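# Transfer the server top cover and lock it on

## Task

Take the top cover off the server that is closed, fit it onto the server that is open, and leave it locked there. The cover slides only while both of its release buttons are pressed at once; pushing it firmly into the shut position also makes it lock.

## Robot and tools

Robot: two arms. left_arm carries a five-finger left hand and right_arm a five-finger right hand. Their bases are at about (+0.037, +0.432, +0.001) m for left_arm and (+0.044, -0.494, -0.001) m for right_arm, both facing nearly along +x. A post stands behind the arms, and a loose object may now and then get a small push from outside.

Scene frame: origin at table-top height, halfway between the arms; +x points out over the table, +z up, and left_arm is on the +y side. Image left and right do not match these names. Reported end_effector_position (m), end_effector_quat_wxyz and velocities use this frame and may be off by a few cm.

Hand point: a point 0.15 m out from the wrist flange, 0.05 m in front of the palm. Its +z runs along straight fingers, +y out of the palm, +x across the palm away from the thumb on the right hand (toward the thumb on the left hand). Straight fingers extend 0.06 to 0.07 m past it. A bracket on the little-finger side of the wrist can strike things, and with fingers level the wrist may hang lower than the hand and touch the table first.

Row layout (used by execute_actions and move): one flat list of 28 numbers covering both arms, each in [-1, 1]. Positions 1-6: left_arm dx, dy, dz, rx, ry, rz. 7-12: left hand motors little, ring, middle, index, thumb_bend, thumb_turn. 13-14: left force_limit, speed. 15-28: the same fourteen for right_arm and its hand. Pose numbers are offsets, not poses: they count from that arm's Hand target as it was when the action or move began, along that Hand target's own axes; 1.0 equals 0.6 m or 180 degrees, and rx, ry, rz form a single rotation vector. All rows of one action count from the same start, so repeating an offset moves the arm further. Six zeros asks nothing new of that arm. Orientation is clipped each step to within 32 degrees of the measured one.

Hand numbers are absolute targets: +1 open/straight, -1 closed; thumb_turn -1 puts the thumb opposite the fingers, +1 beside the palm. force_limit maps -1..+1 to about 0..10 N (0..15 N for the two thumb motors); a closing motor stops at that load. speed rises from almost zero at -1 to full at +0.48 and above; use about -0.94 or less for a gentle grip. To keep a hand unchanged, resend the eight numbers last sent for it. A thumb-opposed grip fits things about 0.035-0.065 m thick, or handles down to about 0.025 m.

execute_actions: actions = list of actions, each up to 15 rows at 1/30 s per row (a short action repeats its final row); cameras = list of names, ["all"], [] or null. Images return only when asked or when actions is empty.

move: target = one row or up to 15 rows, offsets all measured from the Hand targets at the start. speed in m/s, 0.002 to 3.6 (default 0.25), one value or one per target; turning is capped at twice that in rad/s. blend in m for rounding corners (0 means stop at each). stop_force in N, 3 to 120, one value for both arms, ends an arm's path when its wrist sensor feels that much push against its motion; touch slowly (about 0.005 m/s) for gentle contact, and keep tool numbers identical in every row when using it. zero (only with stop_force, default true) re-zeroes the sensor first. blocking=false returns after 0.5 s while the move continues (not allowed with stop_force). The result adds a move: line: done, off_target, moving, held or fault, plus limits=paced (pose clipped) or limits=held (steps withheld).

wait: seconds 0 to 3600. stop: brakes a running move. zoom_image: camera (cam_head_left, cam_head_right, cam_high, cam_left_wrist, cam_right_wrist, each 896x504) and region [x0, y0, x1, y1] in pixels, at most 504 by 504. show_instructions: shows reference pages. zero_wrist_force: arm = left_arm or right_arm. finished_scene: scene = 1, optional; ends the scene for good.

Result lines: Hand target is the last commanded pose that later offsets count from; the hand often rests a little short, so send the gap as an offset if needed. hand_measured, hand_stopped_by (moving, target, force, stalled, fault) and hand_load_n list six values in motor order; a grip lost shows as load near 0. Wrist force and Wrist torque are in the hand's own axes, zeroed at scene start, with a third line giving the peak since last shown. Joint torques, positions and motor temperatures also appear.

Avoid: contact torque at a joint load limit (wrist joints 24.9 N m) or about 150 N outside force, either of which stops that arm for 10 s; targets set even slightly beyond a rigid contact; arms or hands bumping each other, which can end the scene; closing one hand on the other's fingers; dropping or flinging the cover, releasing it while it moves, slamming or ramming it; anything leaving the table; motors heating past 70 °C (at 85 °C the arm brakes) from long holds or pushing at unreachable poses; wrists passing close to their own base axis.

Each tool is called after "Emit:" as name([rows], argument=value, ...), one row to a line, values as JSON.

Reference images:

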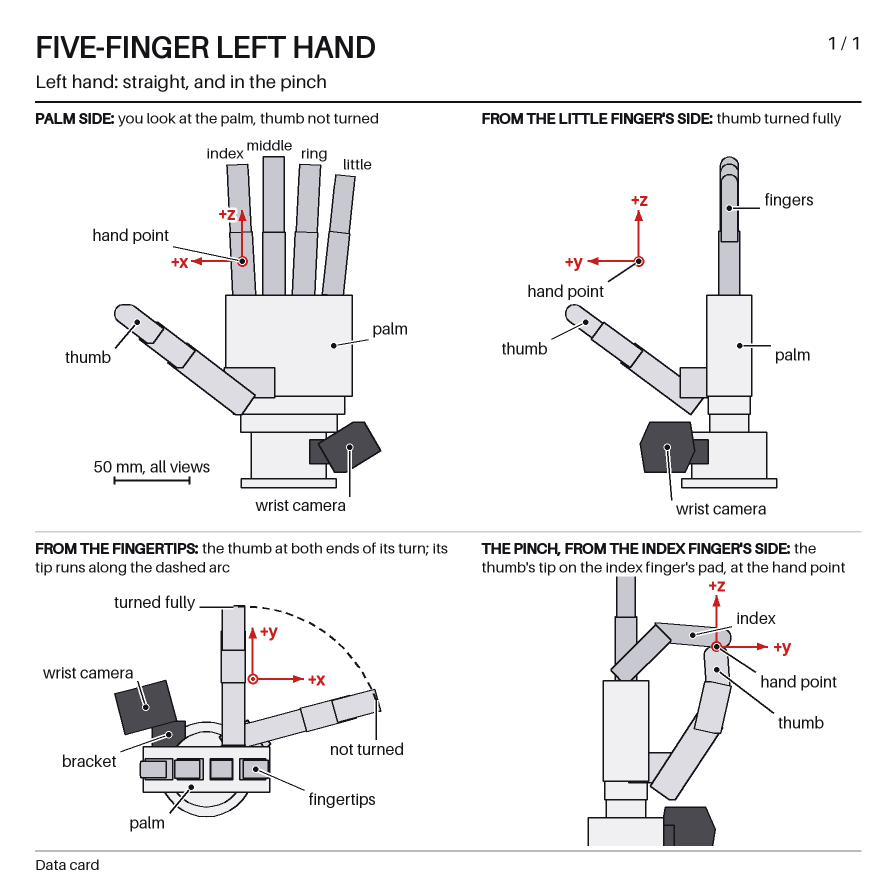

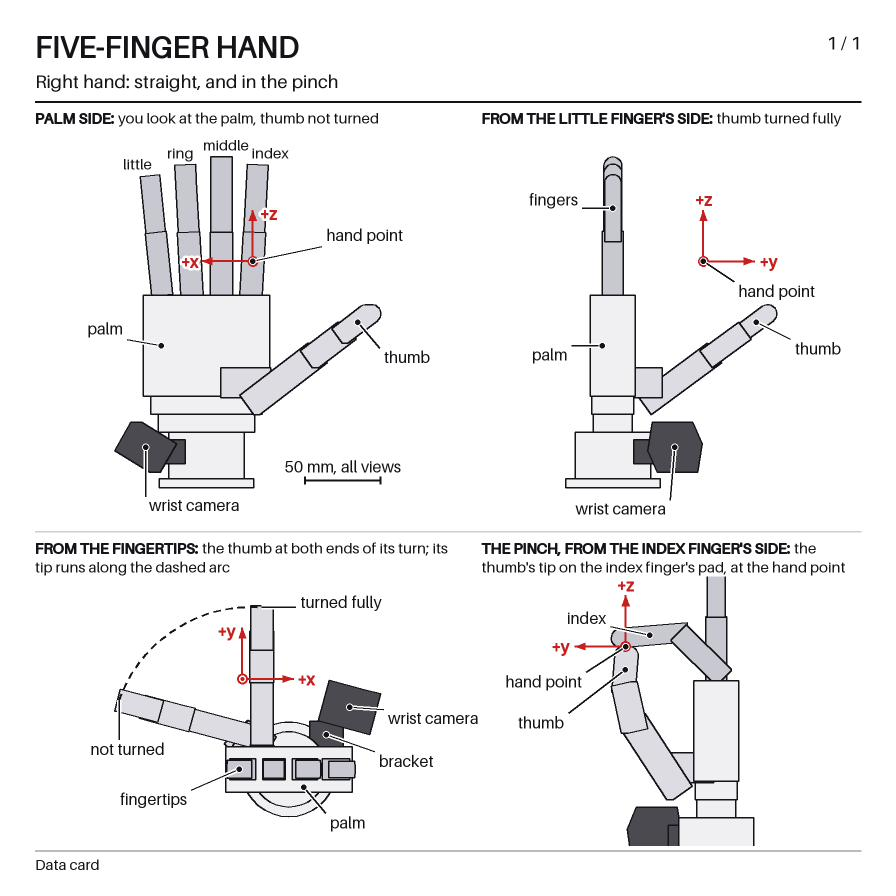

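## Session

Emit:
execute_actions(actions=[])

Scene clock: 0.00 s.
left_arm: end_effector_position=(+0.7218, +0.5246, +0.2419) hand_measured=(+1.000, +1.000, +1.000, +1.000, +1.000, +1.000) hand_load_n=(+0.0, +0.0, +0.0, +0.0, +0.0, +0.0) hand_stopped_by=(target, target, target, target, target, target) hand_force_limit=0.00 hand_speed=-0.80 end_effector_quat_wxyz=(-0.463, +0.704, -0.503, +0.194) | right_arm: end_effector_position=(+0.8034, +0.2457, +0.3298) hand_measured=(+1.000, +1.000, +1.000, +1.000, +1.000, +1.000) hand_load_n=(+0.0, +0.0, +0.0, +0.0, +0.0, +0.0) hand_stopped_by=(target, target, target, target, target, target) hand_force_limit=0.00 hand_speed=-0.80 end_effector_quat_wxyz=(-0.454, +0.662, +0.251, +0.541)
Joint positions: left_arm=[3.389 -1.964 -1.297 2.725 -1.809 3.225] | right_arm=[0.565 -0.317 0.354 3.106 -1.082 -1.236]
Joint velocities: within noise
Joint torques (N m): no reading
Motor temperatures (°C): left_arm=[26 23 24 28 28 36] | right_arm=[24 26 22 33 33 31]
Wrist force (N): no reading
Wrist torque (N m): no reading
Wrist force, peak (N): no reading
Hand target: left_arm +0.7218, +0.5246, +0.2419; -0.463, +0.704, -0.503, +0.194 | right_arm +0.8034, +0.2457, +0.3298; -0.454, +0.662, +0.251, +0.541

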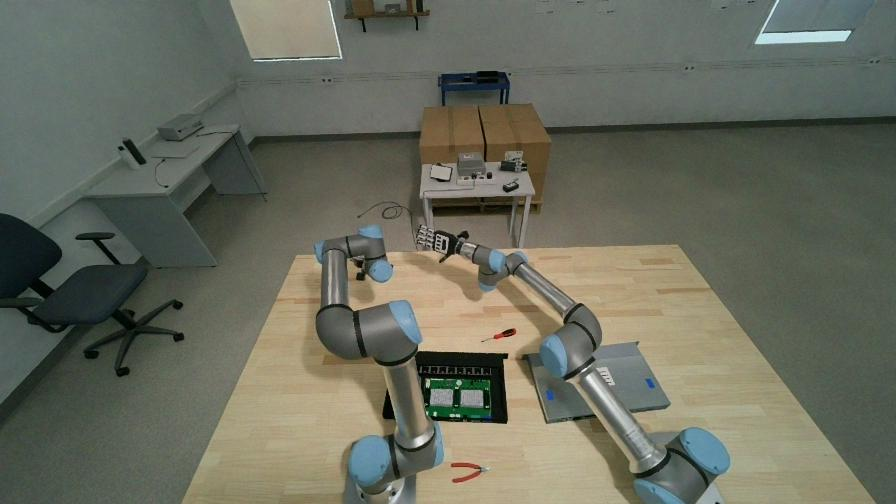

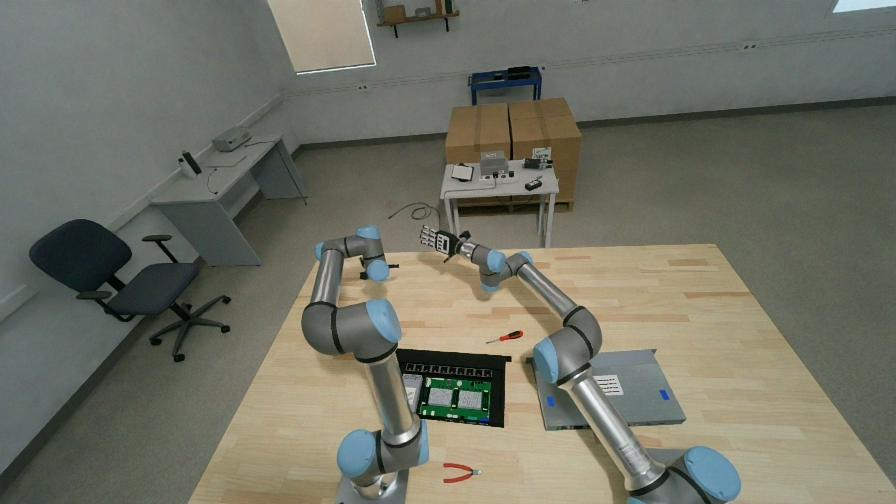

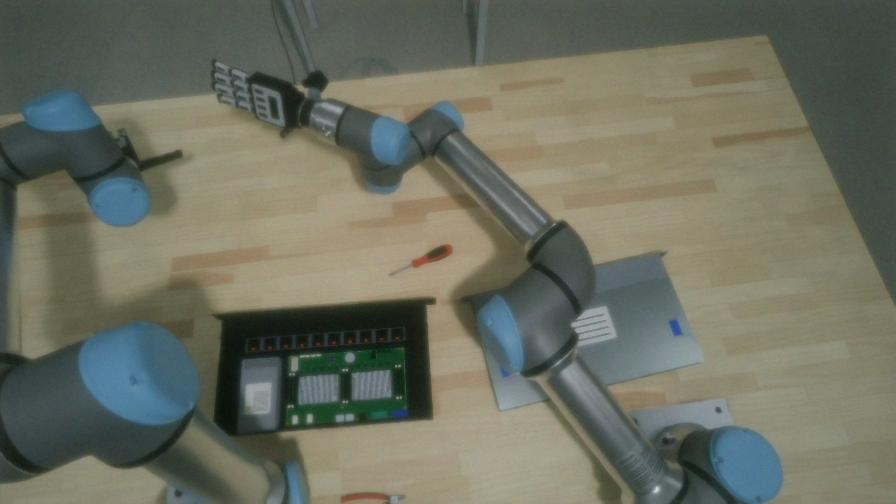

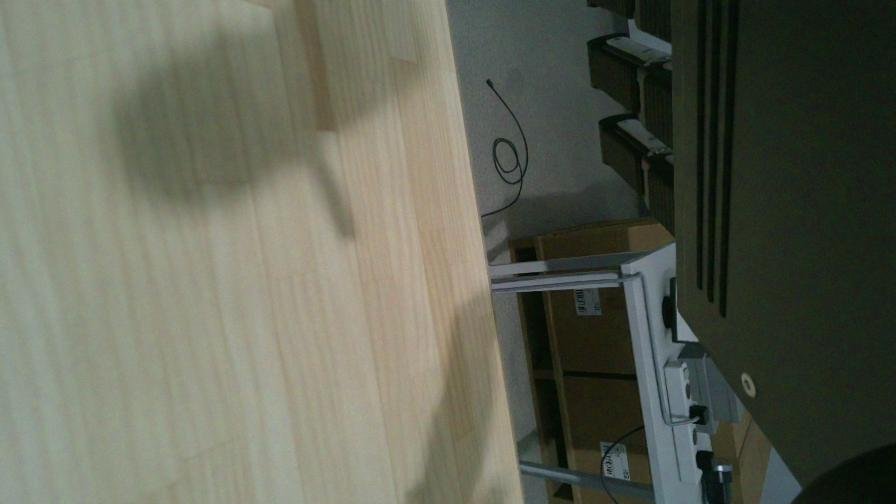

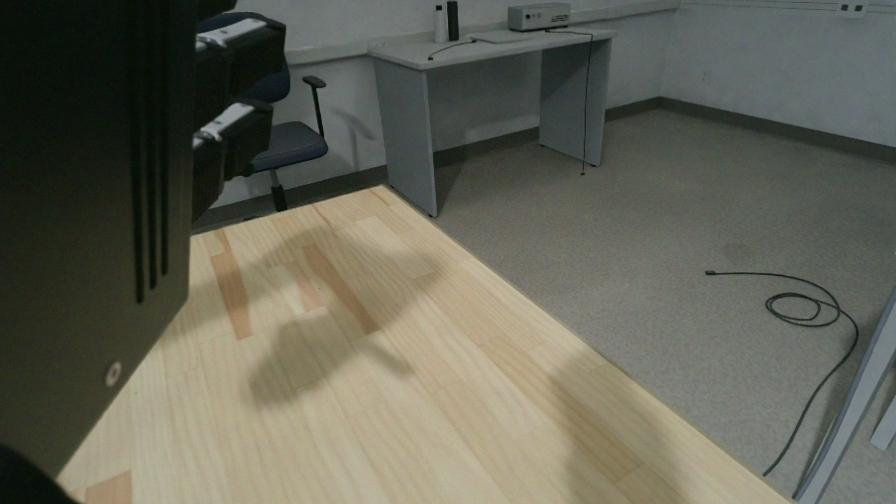

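Emit:
zoom_image(camera="cam_high", region=[200, 270, 500, 460])

Emit:
zoom_image(camera="cam_high", region=[450, 230, 740, 430])

Emit:
zoom_image(camera="cam_head_right", region=[380, 320, 700, 490])

Emit:
zoom_image(camera="cam_head_left", region=[370, 320, 690, 490])

Scaled by 1.680.

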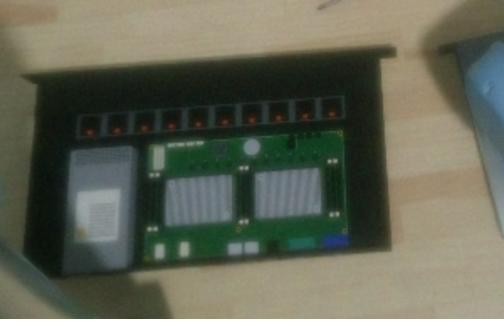

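Scaled by 1.738.

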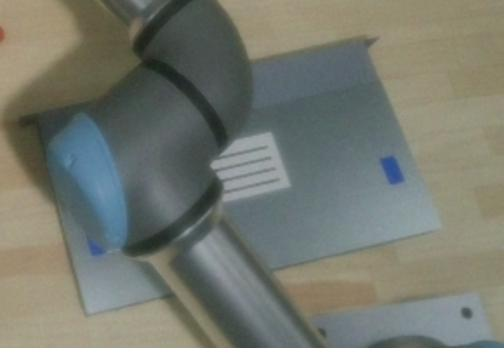

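Scaled by 1.575.

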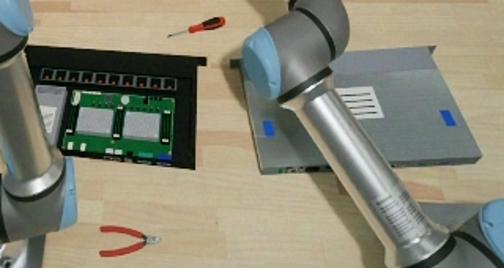

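Scaled by 1.575.

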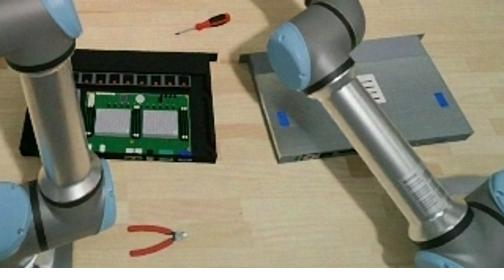

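Emit:
move([
  [-0.169,-0.0245,-0.423,-0.328,-0.137,-0.356,1,1,1,1,1,1,0,-0.8,0.094,0.098,-0.739,0.2345,-0.1965,-0.286,1,1,1,1,1,1,0,-0.8],
], cameras=["cam_head_left","cam_high"])

Scene clock: 6.57 s.
left_arm: end_effector_position=(+0.4997, +0.4997, +0.3999) hand_measured=(+1.000, +1.000, +1.000, +1.000, +1.000, +1.000) hand_load_n=(+0.0, +0.0, +0.0, +0.0, +0.0, +0.0) hand_stopped_by=(target, target, target, target, target, target) hand_force_limit=0.00 hand_speed=-0.80 end_effector_quat_wxyz=(+0.001, +1.000, +0.000, +0.000) | right_arm: end_effector_position=(+0.6519, -0.1775, +0.3645) hand_measured=(+1.000, +1.000, +1.000, +1.000, +1.000, +1.000) hand_load_n=(+0.0, +0.0, +0.0, +0.0, +0.0, +0.0) hand_stopped_by=(target, target, target, target, target, target) hand_force_limit=0.00 hand_speed=-0.80 end_effector_quat_wxyz=(-0.288, +0.418, +0.791, +0.342)
Joint positions: left_arm=[3.7 -1.926 -0.989 1.343 -1.569 2.161] | right_arm=[-0.049 -1.351 1.416 4.97 -0.685 -3.934]
Joint torques (N m): left_arm=[13.59 41 5.73 -4.12 2.58 -2.82] | right_arm=[-9.33 -24.58 -35.58 -0.55 -1.01 -1.69]
Wrist force (N): left_arm=[-0.2 0.0 -0.1] | right_arm=[-1.0 1.7 -1.1]
Wrist torque (N m): left_arm=[-0.22 0.12 0.13] | right_arm=[0.35 0.16 0.04]
Wrist force, peak (N): left_arm=[0.2 0.6 0.4] | right_arm=[-1.2 1.6 -1.2]
Hand target: left_arm +0.4997, +0.4997, +0.3999; +0.001, +1.000, +0.000, +0.000 | right_arm +0.6519, -0.1775, +0.3645; -0.288, +0.418, +0.791, +0.342
Off the commanded pose: left_arm 0.000 m, 0 deg | right_arm 0.000 m, 0 deg.
move: done

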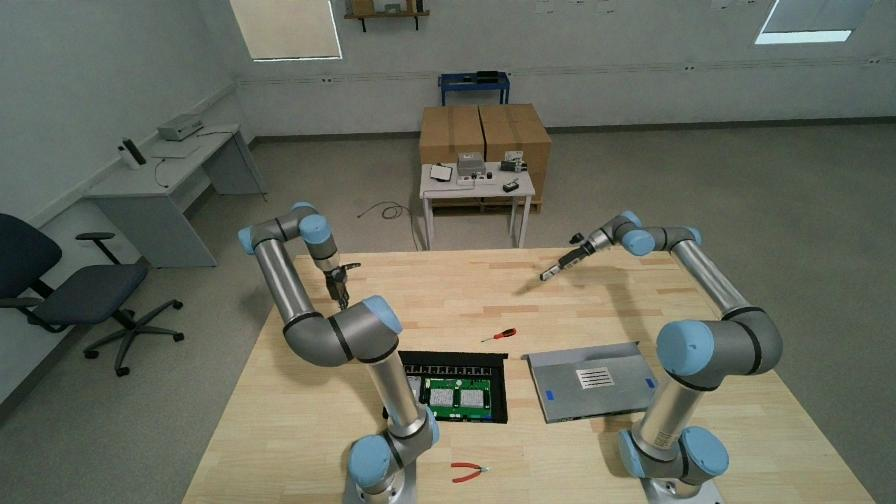

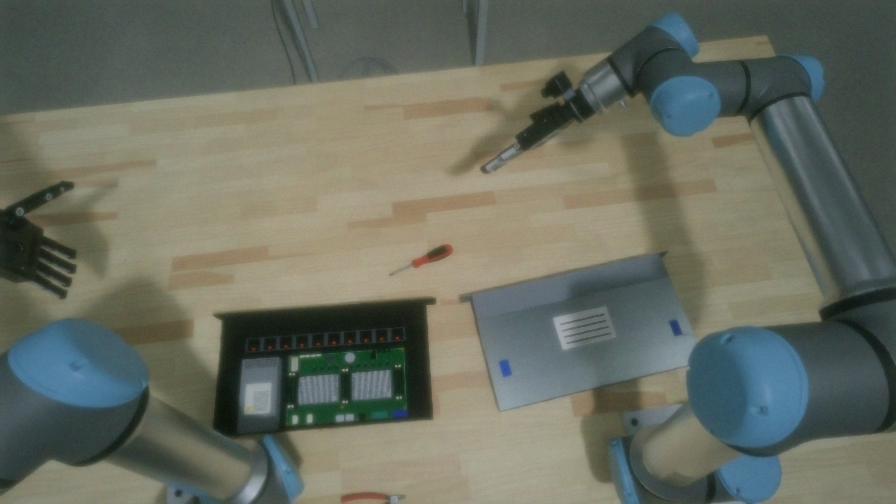

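Emit:
zoom_image(camera="cam_high", region=[440, 235, 720, 425])

Emit:
zoom_image(camera="cam_head_left", region=[510, 330, 670, 440])

Scaled by 1.800.

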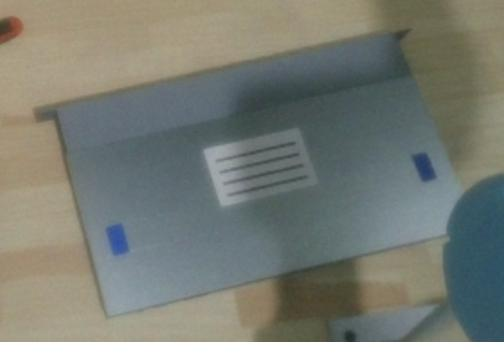

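Scaled by 3.150.

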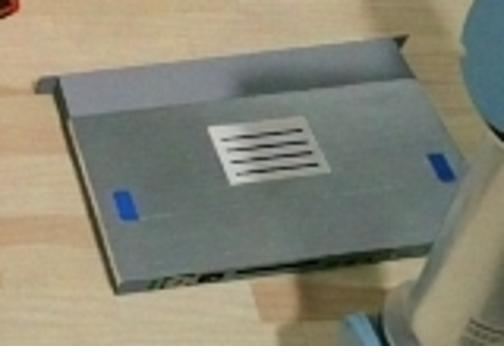

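Emit:
move([
  [-0.283,0.867,0.083,0,0,0,1,1,1,1,1,1,0,-0.8,-0.093,-0.7045,-0.4275,0.2345,-0.1965,-0.286,1,1,1,1,1,1,0,-0.8],
], cameras=["all"])

Scene clock: 10.63 s.
left_arm: end_effector_position=(+0.3298, -0.0205, +0.3511) hand_measured=(+1.000, +1.000, +1.000, +1.000, +1.000, +1.000) hand_load_n=(+0.0, +0.0, +0.0, +0.0, +0.0, +0.0) hand_stopped_by=(target, target, target, target, target, target) hand_force_limit=0.00 hand_speed=-0.80 end_effector_quat_wxyz=(+0.001, +1.000, +0.000, +0.000) | right_arm: end_effector_position=(+0.3596, -0.5799, +0.3502) hand_measured=(+1.000, +1.000, +1.000, +1.000, +1.000, +1.000) hand_load_n=(+0.0, +0.0, +0.0, +0.0, +0.0, +0.0) hand_stopped_by=(target, target, target, target, target, target) hand_force_limit=0.00 hand_speed=-0.80 end_effector_quat_wxyz=(-0.002, +0.000, +1.000, +0.000)
Joint positions: left_arm=[2.415 -1.962 -1.064 1.456 -1.569 0.876] | right_arm=[-0.911 -2.048 1.891 4.872 -1.573 -5.615]
Joint torques (N m): left_arm=[-9.48 28.85 27.12 -4.23 -1.87 -2.76] | right_arm=[-8.97 -13.28 -11.77 -3.72 1.96 -1.75]
Wrist force (N): left_arm=[0.0 -0.3 -0.4] | right_arm=[-3.2 2.0 -2.1]
Wrist torque (N m): left_arm=[-0.24 0.08 0.16] | right_arm=[0.46 0.56 -0.13]
Wrist force, peak (N): left_arm=[-1.3 1.1 0.0] | right_arm=[-3.3 1.9 -2.6]
Hand target: left_arm +0.3298, -0.0206, +0.3511; +0.001, +1.000, +0.000, +0.000 | right_arm +0.3596, -0.5799, +0.3502; -0.001, +0.000, +1.000, +0.000
Off the commanded pose: left_arm 0.000 m, 0 deg | right_arm 0.000 m, 0 deg.
move: done
cam_left_wrist: T_world_to_cam=[[0.25759, 0.96624, 0.00519, -0.07035], [0.83882, -0.22628, 0.49516, -0.45042], [0.47962, -0.1232, -0.86879, 0.25664]] pos_world=[0.27285, -0.00232, 0.44636]
cam_right_wrist: T_world_to_cam=[[-0.27267, 0.96133, 0.03875, 0.63657], [0.83474, 0.21635, 0.50637, -0.35452], [0.4784, 0.17042, -0.86145, 0.3436]] pos_world=[0.30512, -0.5938, 0.45084]

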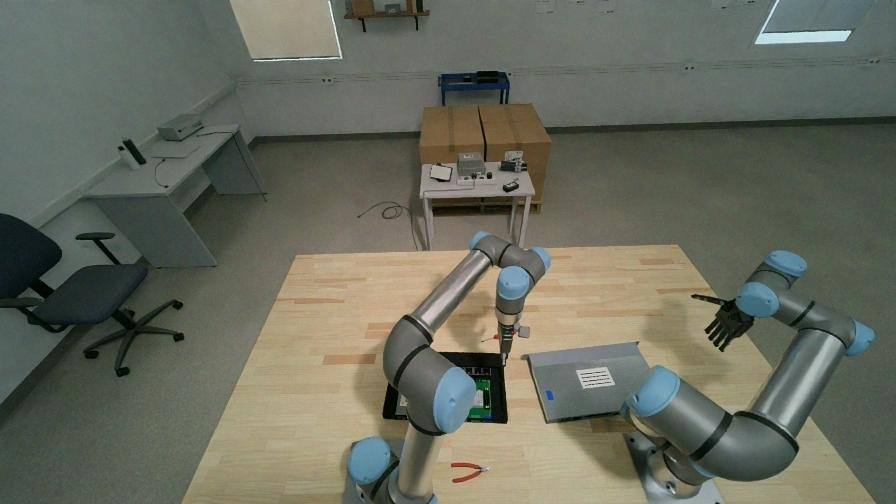

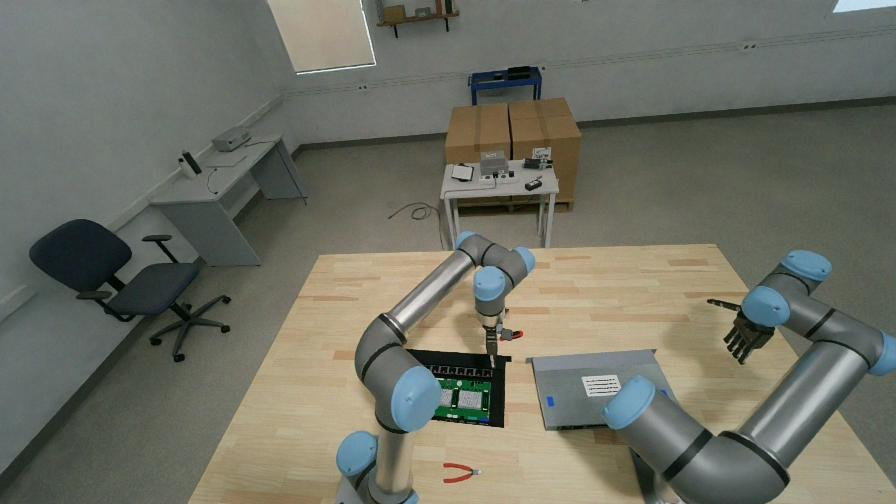

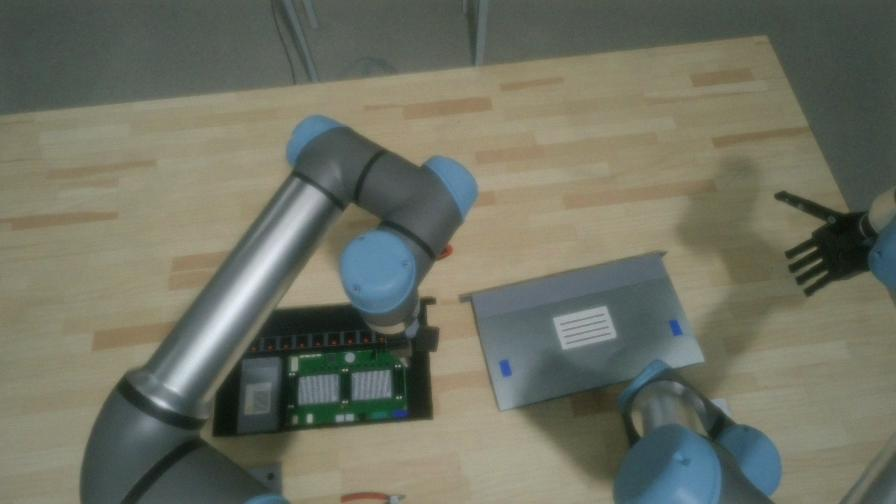

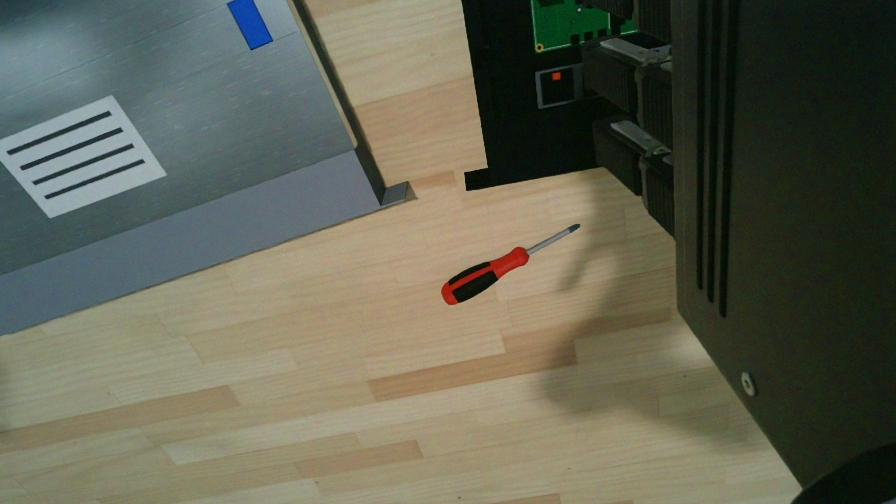

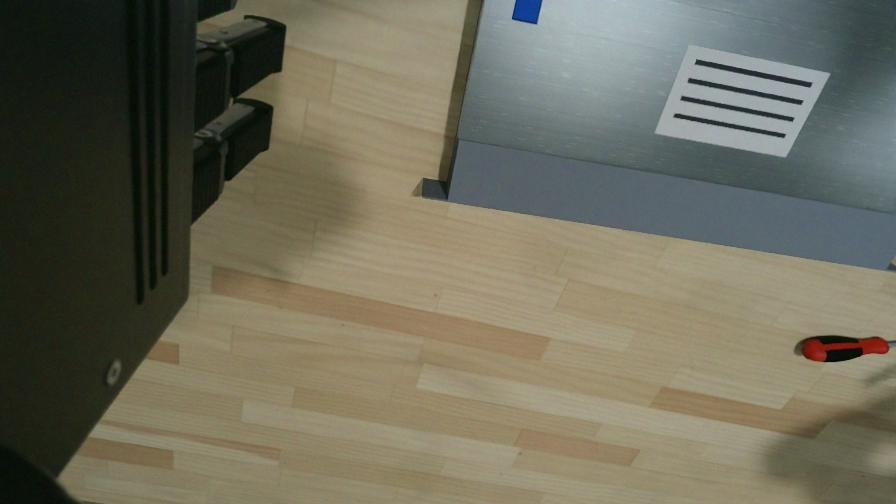

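Emit:
zoom_image(camera="cam_left_wrist", region=[200, 0, 500, 220])

Emit:
zoom_image(camera="cam_right_wrist", region=[400, 0, 700, 220])

Scaled by 1.680.

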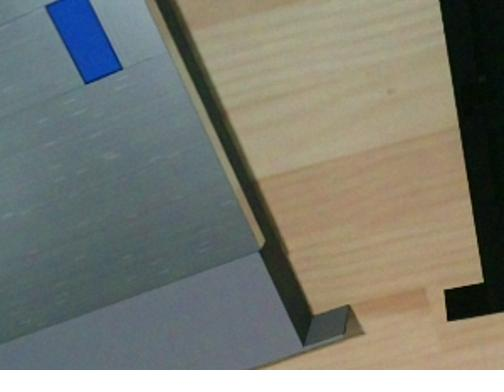

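Scaled by 1.680.

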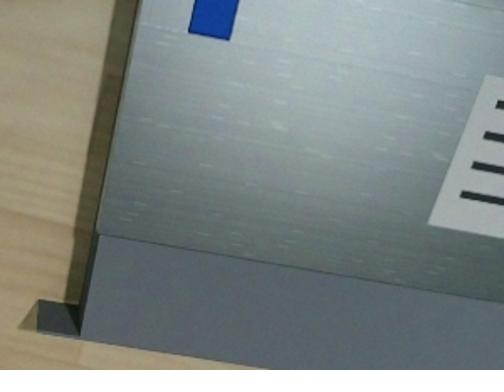

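Emit:
move([
  [-0.1,0,0.217,0,0,0,1,1,1,1,1,1,0,-0.8,0.1,-0.05,0.217,0,0,0,1,1,1,1,1,1,0,-0.8],
], cameras=["cam_left_wrist","cam_right_wrist","cam_high"])

Scene clock: 12.27 s.
left_arm: end_effector_position=(+0.2698, -0.0208, +0.2209) hand_measured=(+1.000, +1.000, +1.000, +1.000, +1.000, +1.000) hand_load_n=(+0.0, +0.0, -0.5, +0.0, +0.0, +0.0) hand_stopped_by=(target, target, target, target, target, target) hand_force_limit=0.00 hand_speed=-0.80 end_effector_quat_wxyz=(+0.001, +1.000, +0.000, +0.000) | right_arm: end_effector_position=(+0.2992, -0.6097, +0.2203) hand_measured=(+1.000, +1.000, +1.000, +1.000, +1.000, +1.000) hand_load_n=(+0.0, +0.0, +0.0, +0.0, +0.0, +0.0) hand_stopped_by=(target, target, target, target, target, target) hand_force_limit=0.00 hand_speed=-0.80 end_effector_quat_wxyz=(-0.002, +0.000, +1.000, +0.000)
Joint positions: left_arm=[2.321 -1.904 -1.478 1.813 -1.57 0.782] | right_arm=[-1.158 -2.161 2.274 4.601 -1.573 -5.862]
Joint torques (N m): left_arm=[-8.05 40.48 5.85 -1.24 2.23 -2.6] | right_arm=[-8.37 -8.2 -11.54 -3.69 2.11 -1.74]
Wrist force (N): left_arm=[-0.3 0.0 -0.2] | right_arm=[-3.2 1.9 -2.3]
Wrist torque (N m): left_arm=[-0.21 0.14 0.12] | right_arm=[0.46 0.56 -0.11]
Wrist force, peak (N): left_arm=[0.2 0.2 -1.2] | right_arm=[-3.7 2.1 -3.0]
Hand target: left_arm +0.2698, -0.0208, +0.2209; +0.001, +1.000, +0.000, +0.000 | right_arm +0.2992, -0.6098, +0.2202; -0.001, +0.000, +1.000, +0.000
Off the commanded pose: left_arm 0.000 m, 0 deg | right_arm 0.000 m, 0 deg.
move: done
cam_left_wrist: T_world_to_cam=[[0.25761, 0.96623, 0.00531, -0.05398], [0.83881, -0.22636, 0.49514, -0.33573], [0.47962, -0.1231, -0.8688, 0.17235]] pos_world=[0.21285, -0.00262, 0.31626]
cam_right_wrist: T_world_to_cam=[[-0.27267, 0.96133, 0.03875, 0.6539], [0.83474, 0.21635, 0.50637, -0.23194], [0.4784, 0.17042, -0.86145, 0.26564]] pos_world=[0.24482, -0.6237, 0.32094]
Images, in order (width x height): cam_high 896x504, cam_left_wrist 896x504, cam_right_wrist 896x504.

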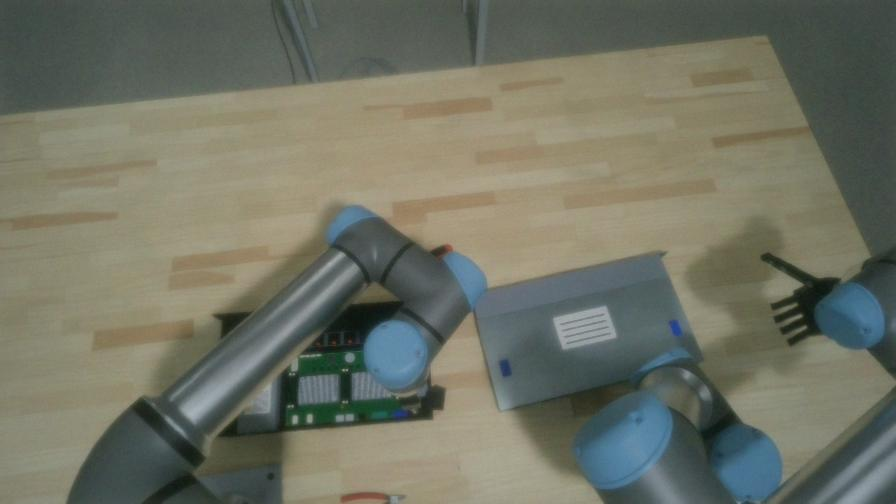

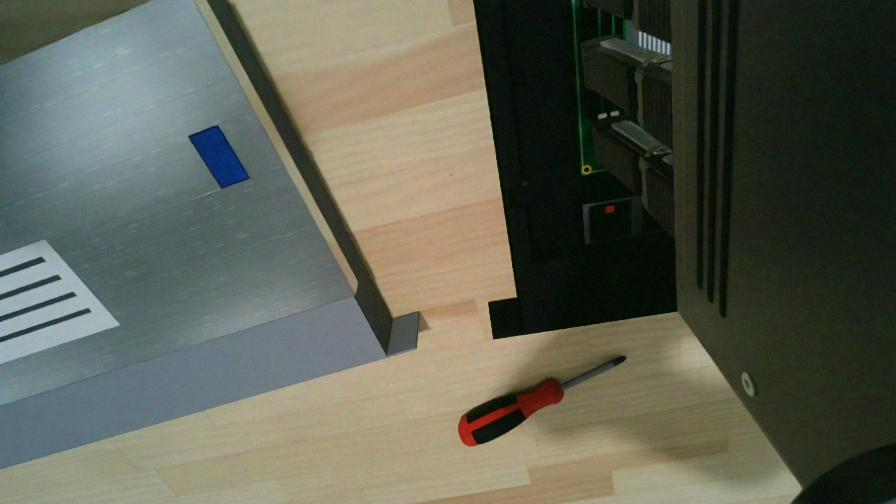

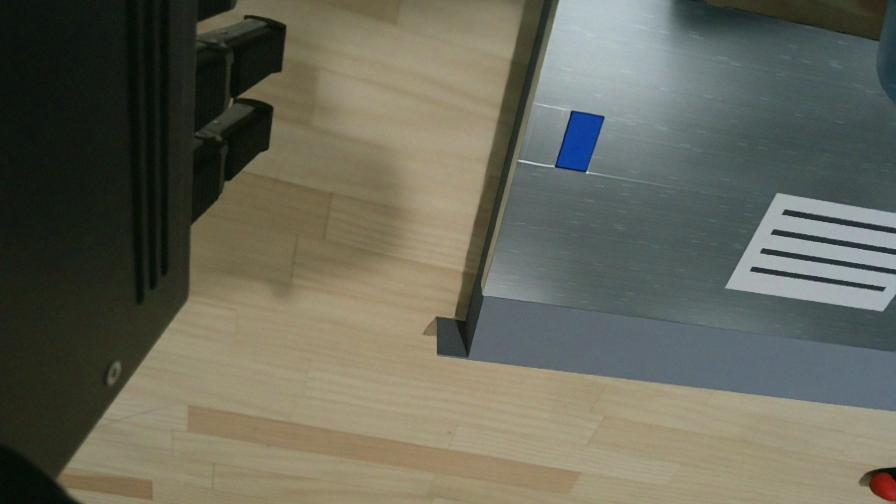

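Emit:
zoom_image(camera="cam_left_wrist", region=[160, 0, 440, 200])

Emit:
zoom_image(camera="cam_left_wrist", region=[280, 200, 440, 370])

Emit:
zoom_image(camera="cam_right_wrist", region=[430, 0, 710, 200])

Emit:
zoom_image(camera="cam_right_wrist", region=[430, 200, 590, 370])

Scaled by 1.800.

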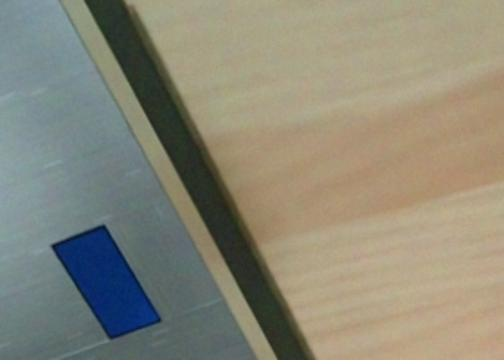

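Scaled by 2.965.

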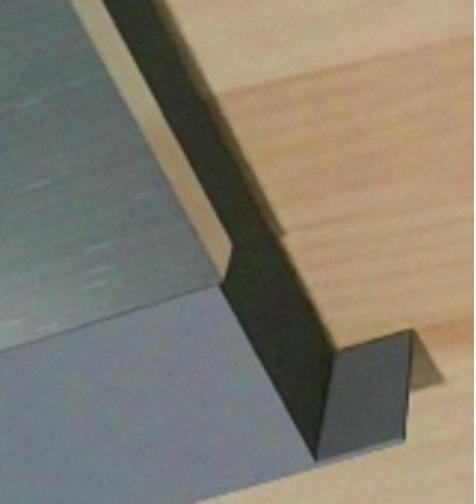

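Scaled by 1.800.

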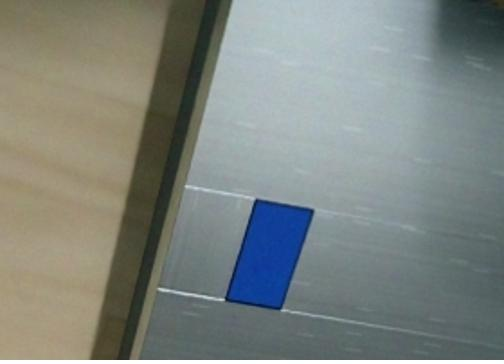

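Scaled by 2.965.

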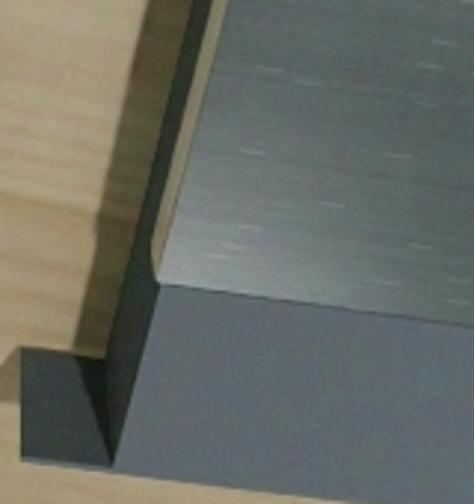

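Emit:
move([
  [0.0062,0.3185,0.1348,0,0,-0.028,-1,-1,-1,1,1,1,0,0,-0.0083,0.2583,0.1337,0,0,-0.028,-1,-1,-1,1,1,1,0,0],
], cameras=["cam_left_wrist","cam_right_wrist","cam_high","cam_head_left"], speed=0.15)

Scene clock: 15.97 s.
left_arm: end_effector_position=(+0.2735, -0.2120, +0.1403) hand_measured=(-1.000, -1.000, -1.000, +1.000, +1.000, +1.000) hand_load_n=(+0.0, +0.0, +0.0, +0.0, +0.0, +0.0) hand_stopped_by=(target, target, target, target, target, target) hand_force_limit=0.00 hand_speed=0.00 end_effector_quat_wxyz=(+0.001, +0.999, +0.044, +0.000) | right_arm: end_effector_position=(+0.3040, -0.4548, +0.1401) hand_measured=(-1.000, -1.000, -1.000, +1.000, +1.000, +1.000) hand_load_n=(+0.0, +0.0, +0.0, +0.0, +0.0, +0.0) hand_stopped_by=(target, target, target, target, target, target) hand_force_limit=0.00 hand_speed=0.00 end_effector_quat_wxyz=(-0.001, -0.044, +0.999, +0.000)
Joint positions: left_arm=[2.085 -2.411 -0.875 1.716 -1.57 0.458] | right_arm=[-0.709 -2.314 2.531 4.498 -1.572 -5.501]
Joint torques (N m): left_arm=[-9.66 45.86 27.44 -4 -1.63 -2.45] | right_arm=[11.53 17.2 -13.25 -3.71 -2.1 1.33]
Wrist force (N): left_arm=[-0.3 0.3 -0.3] | right_arm=[-2.9 1.7 -2.1]
Wrist torque (N m): left_arm=[-0.14 0.12 0.12] | right_arm=[0.43 0.50 -0.23]
Wrist force, peak (N): left_arm=[-0.4 -0.8 -0.8] | right_arm=[-3.3 2.0 -2.5]
Hand target: left_arm +0.2735, -0.2120, +0.1403; +0.001, +0.999, +0.044, +0.000 | right_arm +0.3040, -0.4548, +0.1401; -0.001, -0.044, +0.999, +0.000
Off the commanded pose: left_arm 0.000 m, 0 deg | right_arm 0.000 m, 0 deg.
move: done
cam_left_wrist: T_world_to_cam=[[0.17174, 0.98513, 0.00517, 0.15778], [0.8555, -0.15174, 0.49507, -0.33093], [0.4885, -0.0806, -0.86884, 0.08361]] pos_world=[0.21517, -0.19891, 0.23566]
cam_right_wrist: T_world_to_cam=[[-0.35615, 0.93361, 0.03897, 0.52206], [0.81236, 0.28875, 0.50664, -0.18909], [0.46176, 0.2121, -0.86128, 0.19179]] pos_world=[0.25098, -0.47348, 0.24064]
Images, in order (width x height): cam_head_left 896x504, cam_high 896x504, cam_left_wrist 896x504, cam_right_wrist 896x504.

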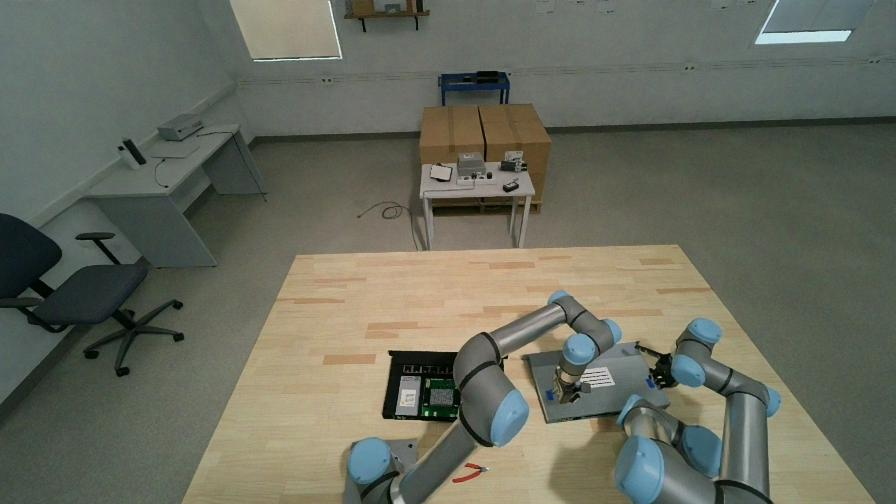

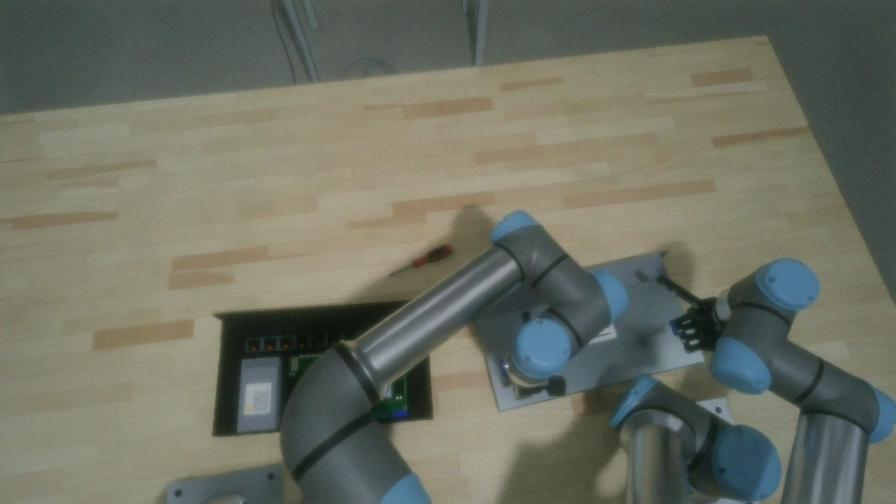

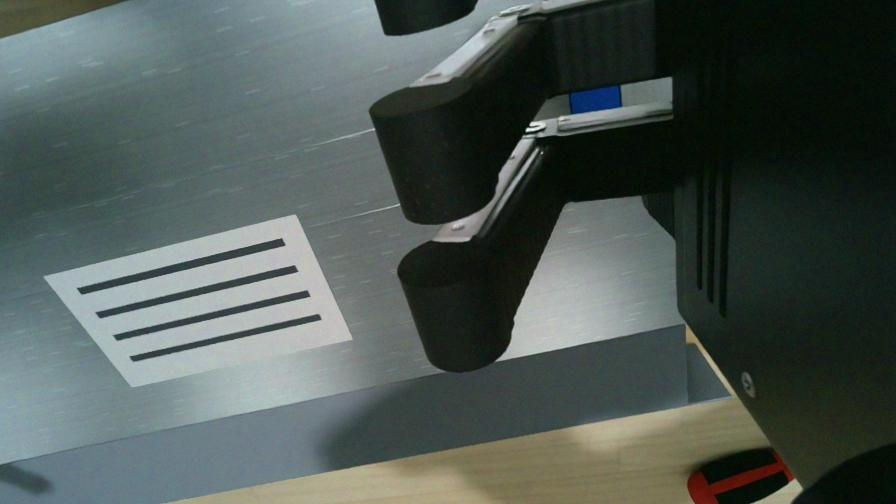

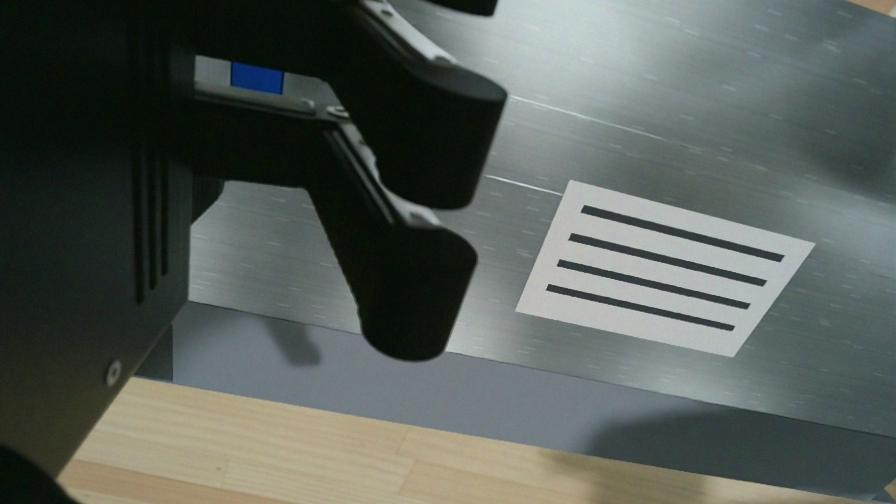

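Emit:
move([
  [0,0,0,0,0,0,1,1,1,1,1,1,0,0,0,0,0,0,0,0,1,1,1,1,1,1,0,0],
], cameras=["cam_left_wrist","cam_right_wrist"])

Scene clock: 17.17 s.
left_arm: end_effector_position=(+0.2735, -0.2120, +0.1403) hand_measured=(+1.000, +1.000, +1.000, +1.000, +1.000, +1.000) hand_load_n=(+0.0, +0.0, +0.0, +0.0, +0.0, -0.5) hand_stopped_by=(target, target, target, target, target, target) hand_force_limit=0.00 hand_speed=0.00 end_effector_quat_wxyz=(+0.001, +0.999, +0.044, +0.000) | right_arm: end_effector_position=(+0.3040, -0.4548, +0.1400) hand_measured=(+1.000, +1.000, +1.000, +1.000, +1.000, +1.000) hand_load_n=(+0.0, +0.0, +0.0, +0.0, +0.0, +0.0) hand_stopped_by=(target, target, target, target, target, target) hand_force_limit=0.00 hand_speed=0.00 end_effector_quat_wxyz=(-0.001, -0.044, +0.999, +0.000)
Joint positions: left_arm=[2.085 -2.411 -0.874 1.716 -1.57 0.458] | right_arm=[-0.709 -2.314 2.531 4.498 -1.572 -5.5]
Joint torques (N m): left_arm=[-8.26 45.7 25.96 -3.6 -1.7 -2.52] | right_arm=[10.9 17.47 -13.81 -3.58 -1.91 1.55]
Wrist force (N): left_arm=[-0.1 0.1 -0.5] | right_arm=[-3.3 1.9 -2.1]
Wrist torque (N m): left_arm=[-0.15 0.08 0.13] | right_arm=[0.44 0.56 -0.25]
Wrist force, peak (N): left_arm=[-0.7 0.0 -0.7] | right_arm=[-3.4 1.7 -2.5]
Hand target: left_arm +0.2735, -0.2120, +0.1403; +0.001, +0.999, +0.044, +0.000 | right_arm +0.3040, -0.4548, +0.1401; -0.001, -0.044, +0.999, +0.000
Off the commanded pose: left_arm 0.000 m, 0 deg | right_arm 0.000 m, 0 deg.
move: done
cam_left_wrist: T_world_to_cam=[[0.17168, 0.98514, 0.00524, 0.15788], [0.85551, -0.15172, 0.49506, -0.33094], [0.4885, -0.08051, -0.86884, 0.08362]] pos_world=[0.21517, -0.19901, 0.23566]
cam_right_wrist: T_world_to_cam=[[-0.35617, 0.93361, 0.039, 0.52206], [0.81243, 0.28878, 0.50653, -0.18906], [0.46164, 0.21209, -0.86134, 0.19184]] pos_world=[0.25098, -0.47348, 0.24064]

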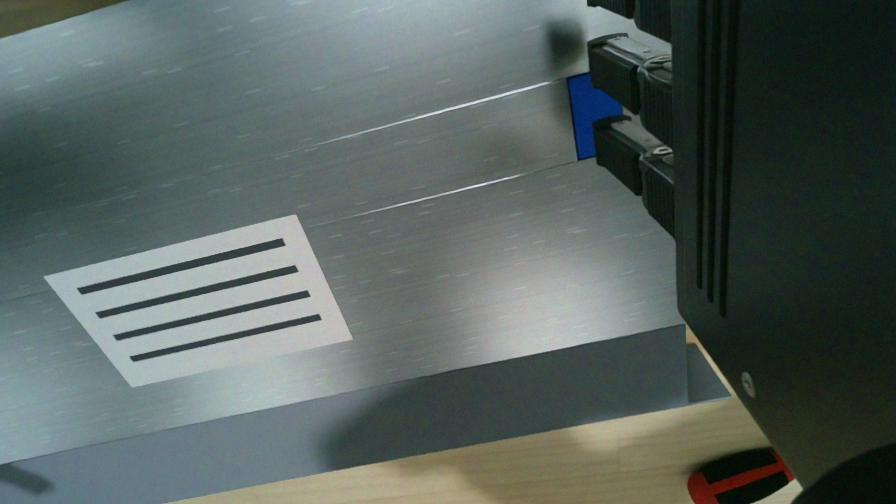

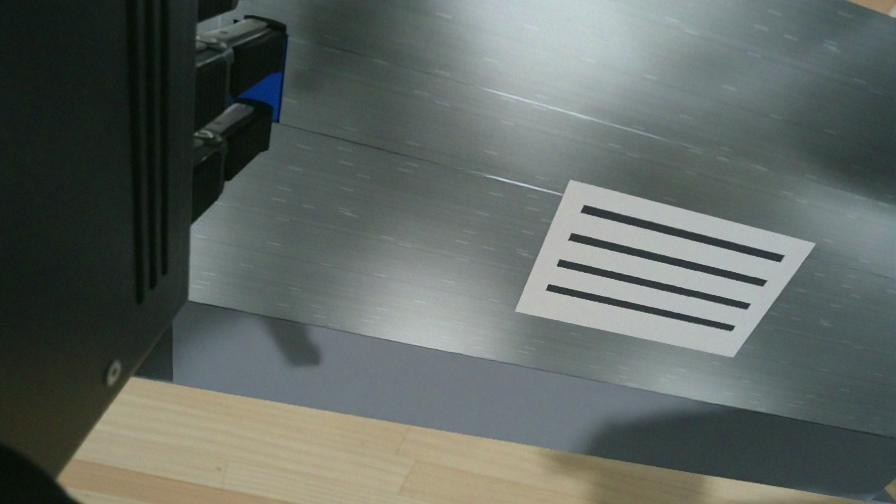

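Emit:
zoom_image(camera="cam_right_wrist", region=[190, 0, 350, 200])

Emit:
zoom_image(camera="cam_left_wrist", region=[540, 0, 700, 200])

Scaled by 2.520.

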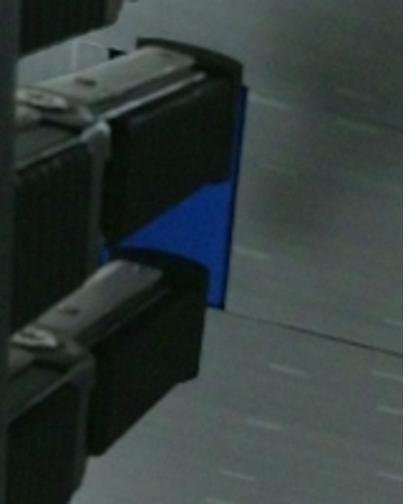

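Scaled by 2.520.

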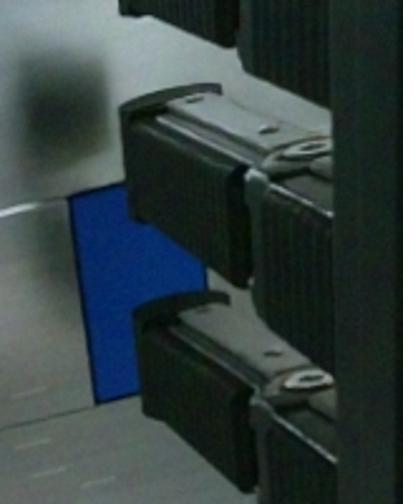

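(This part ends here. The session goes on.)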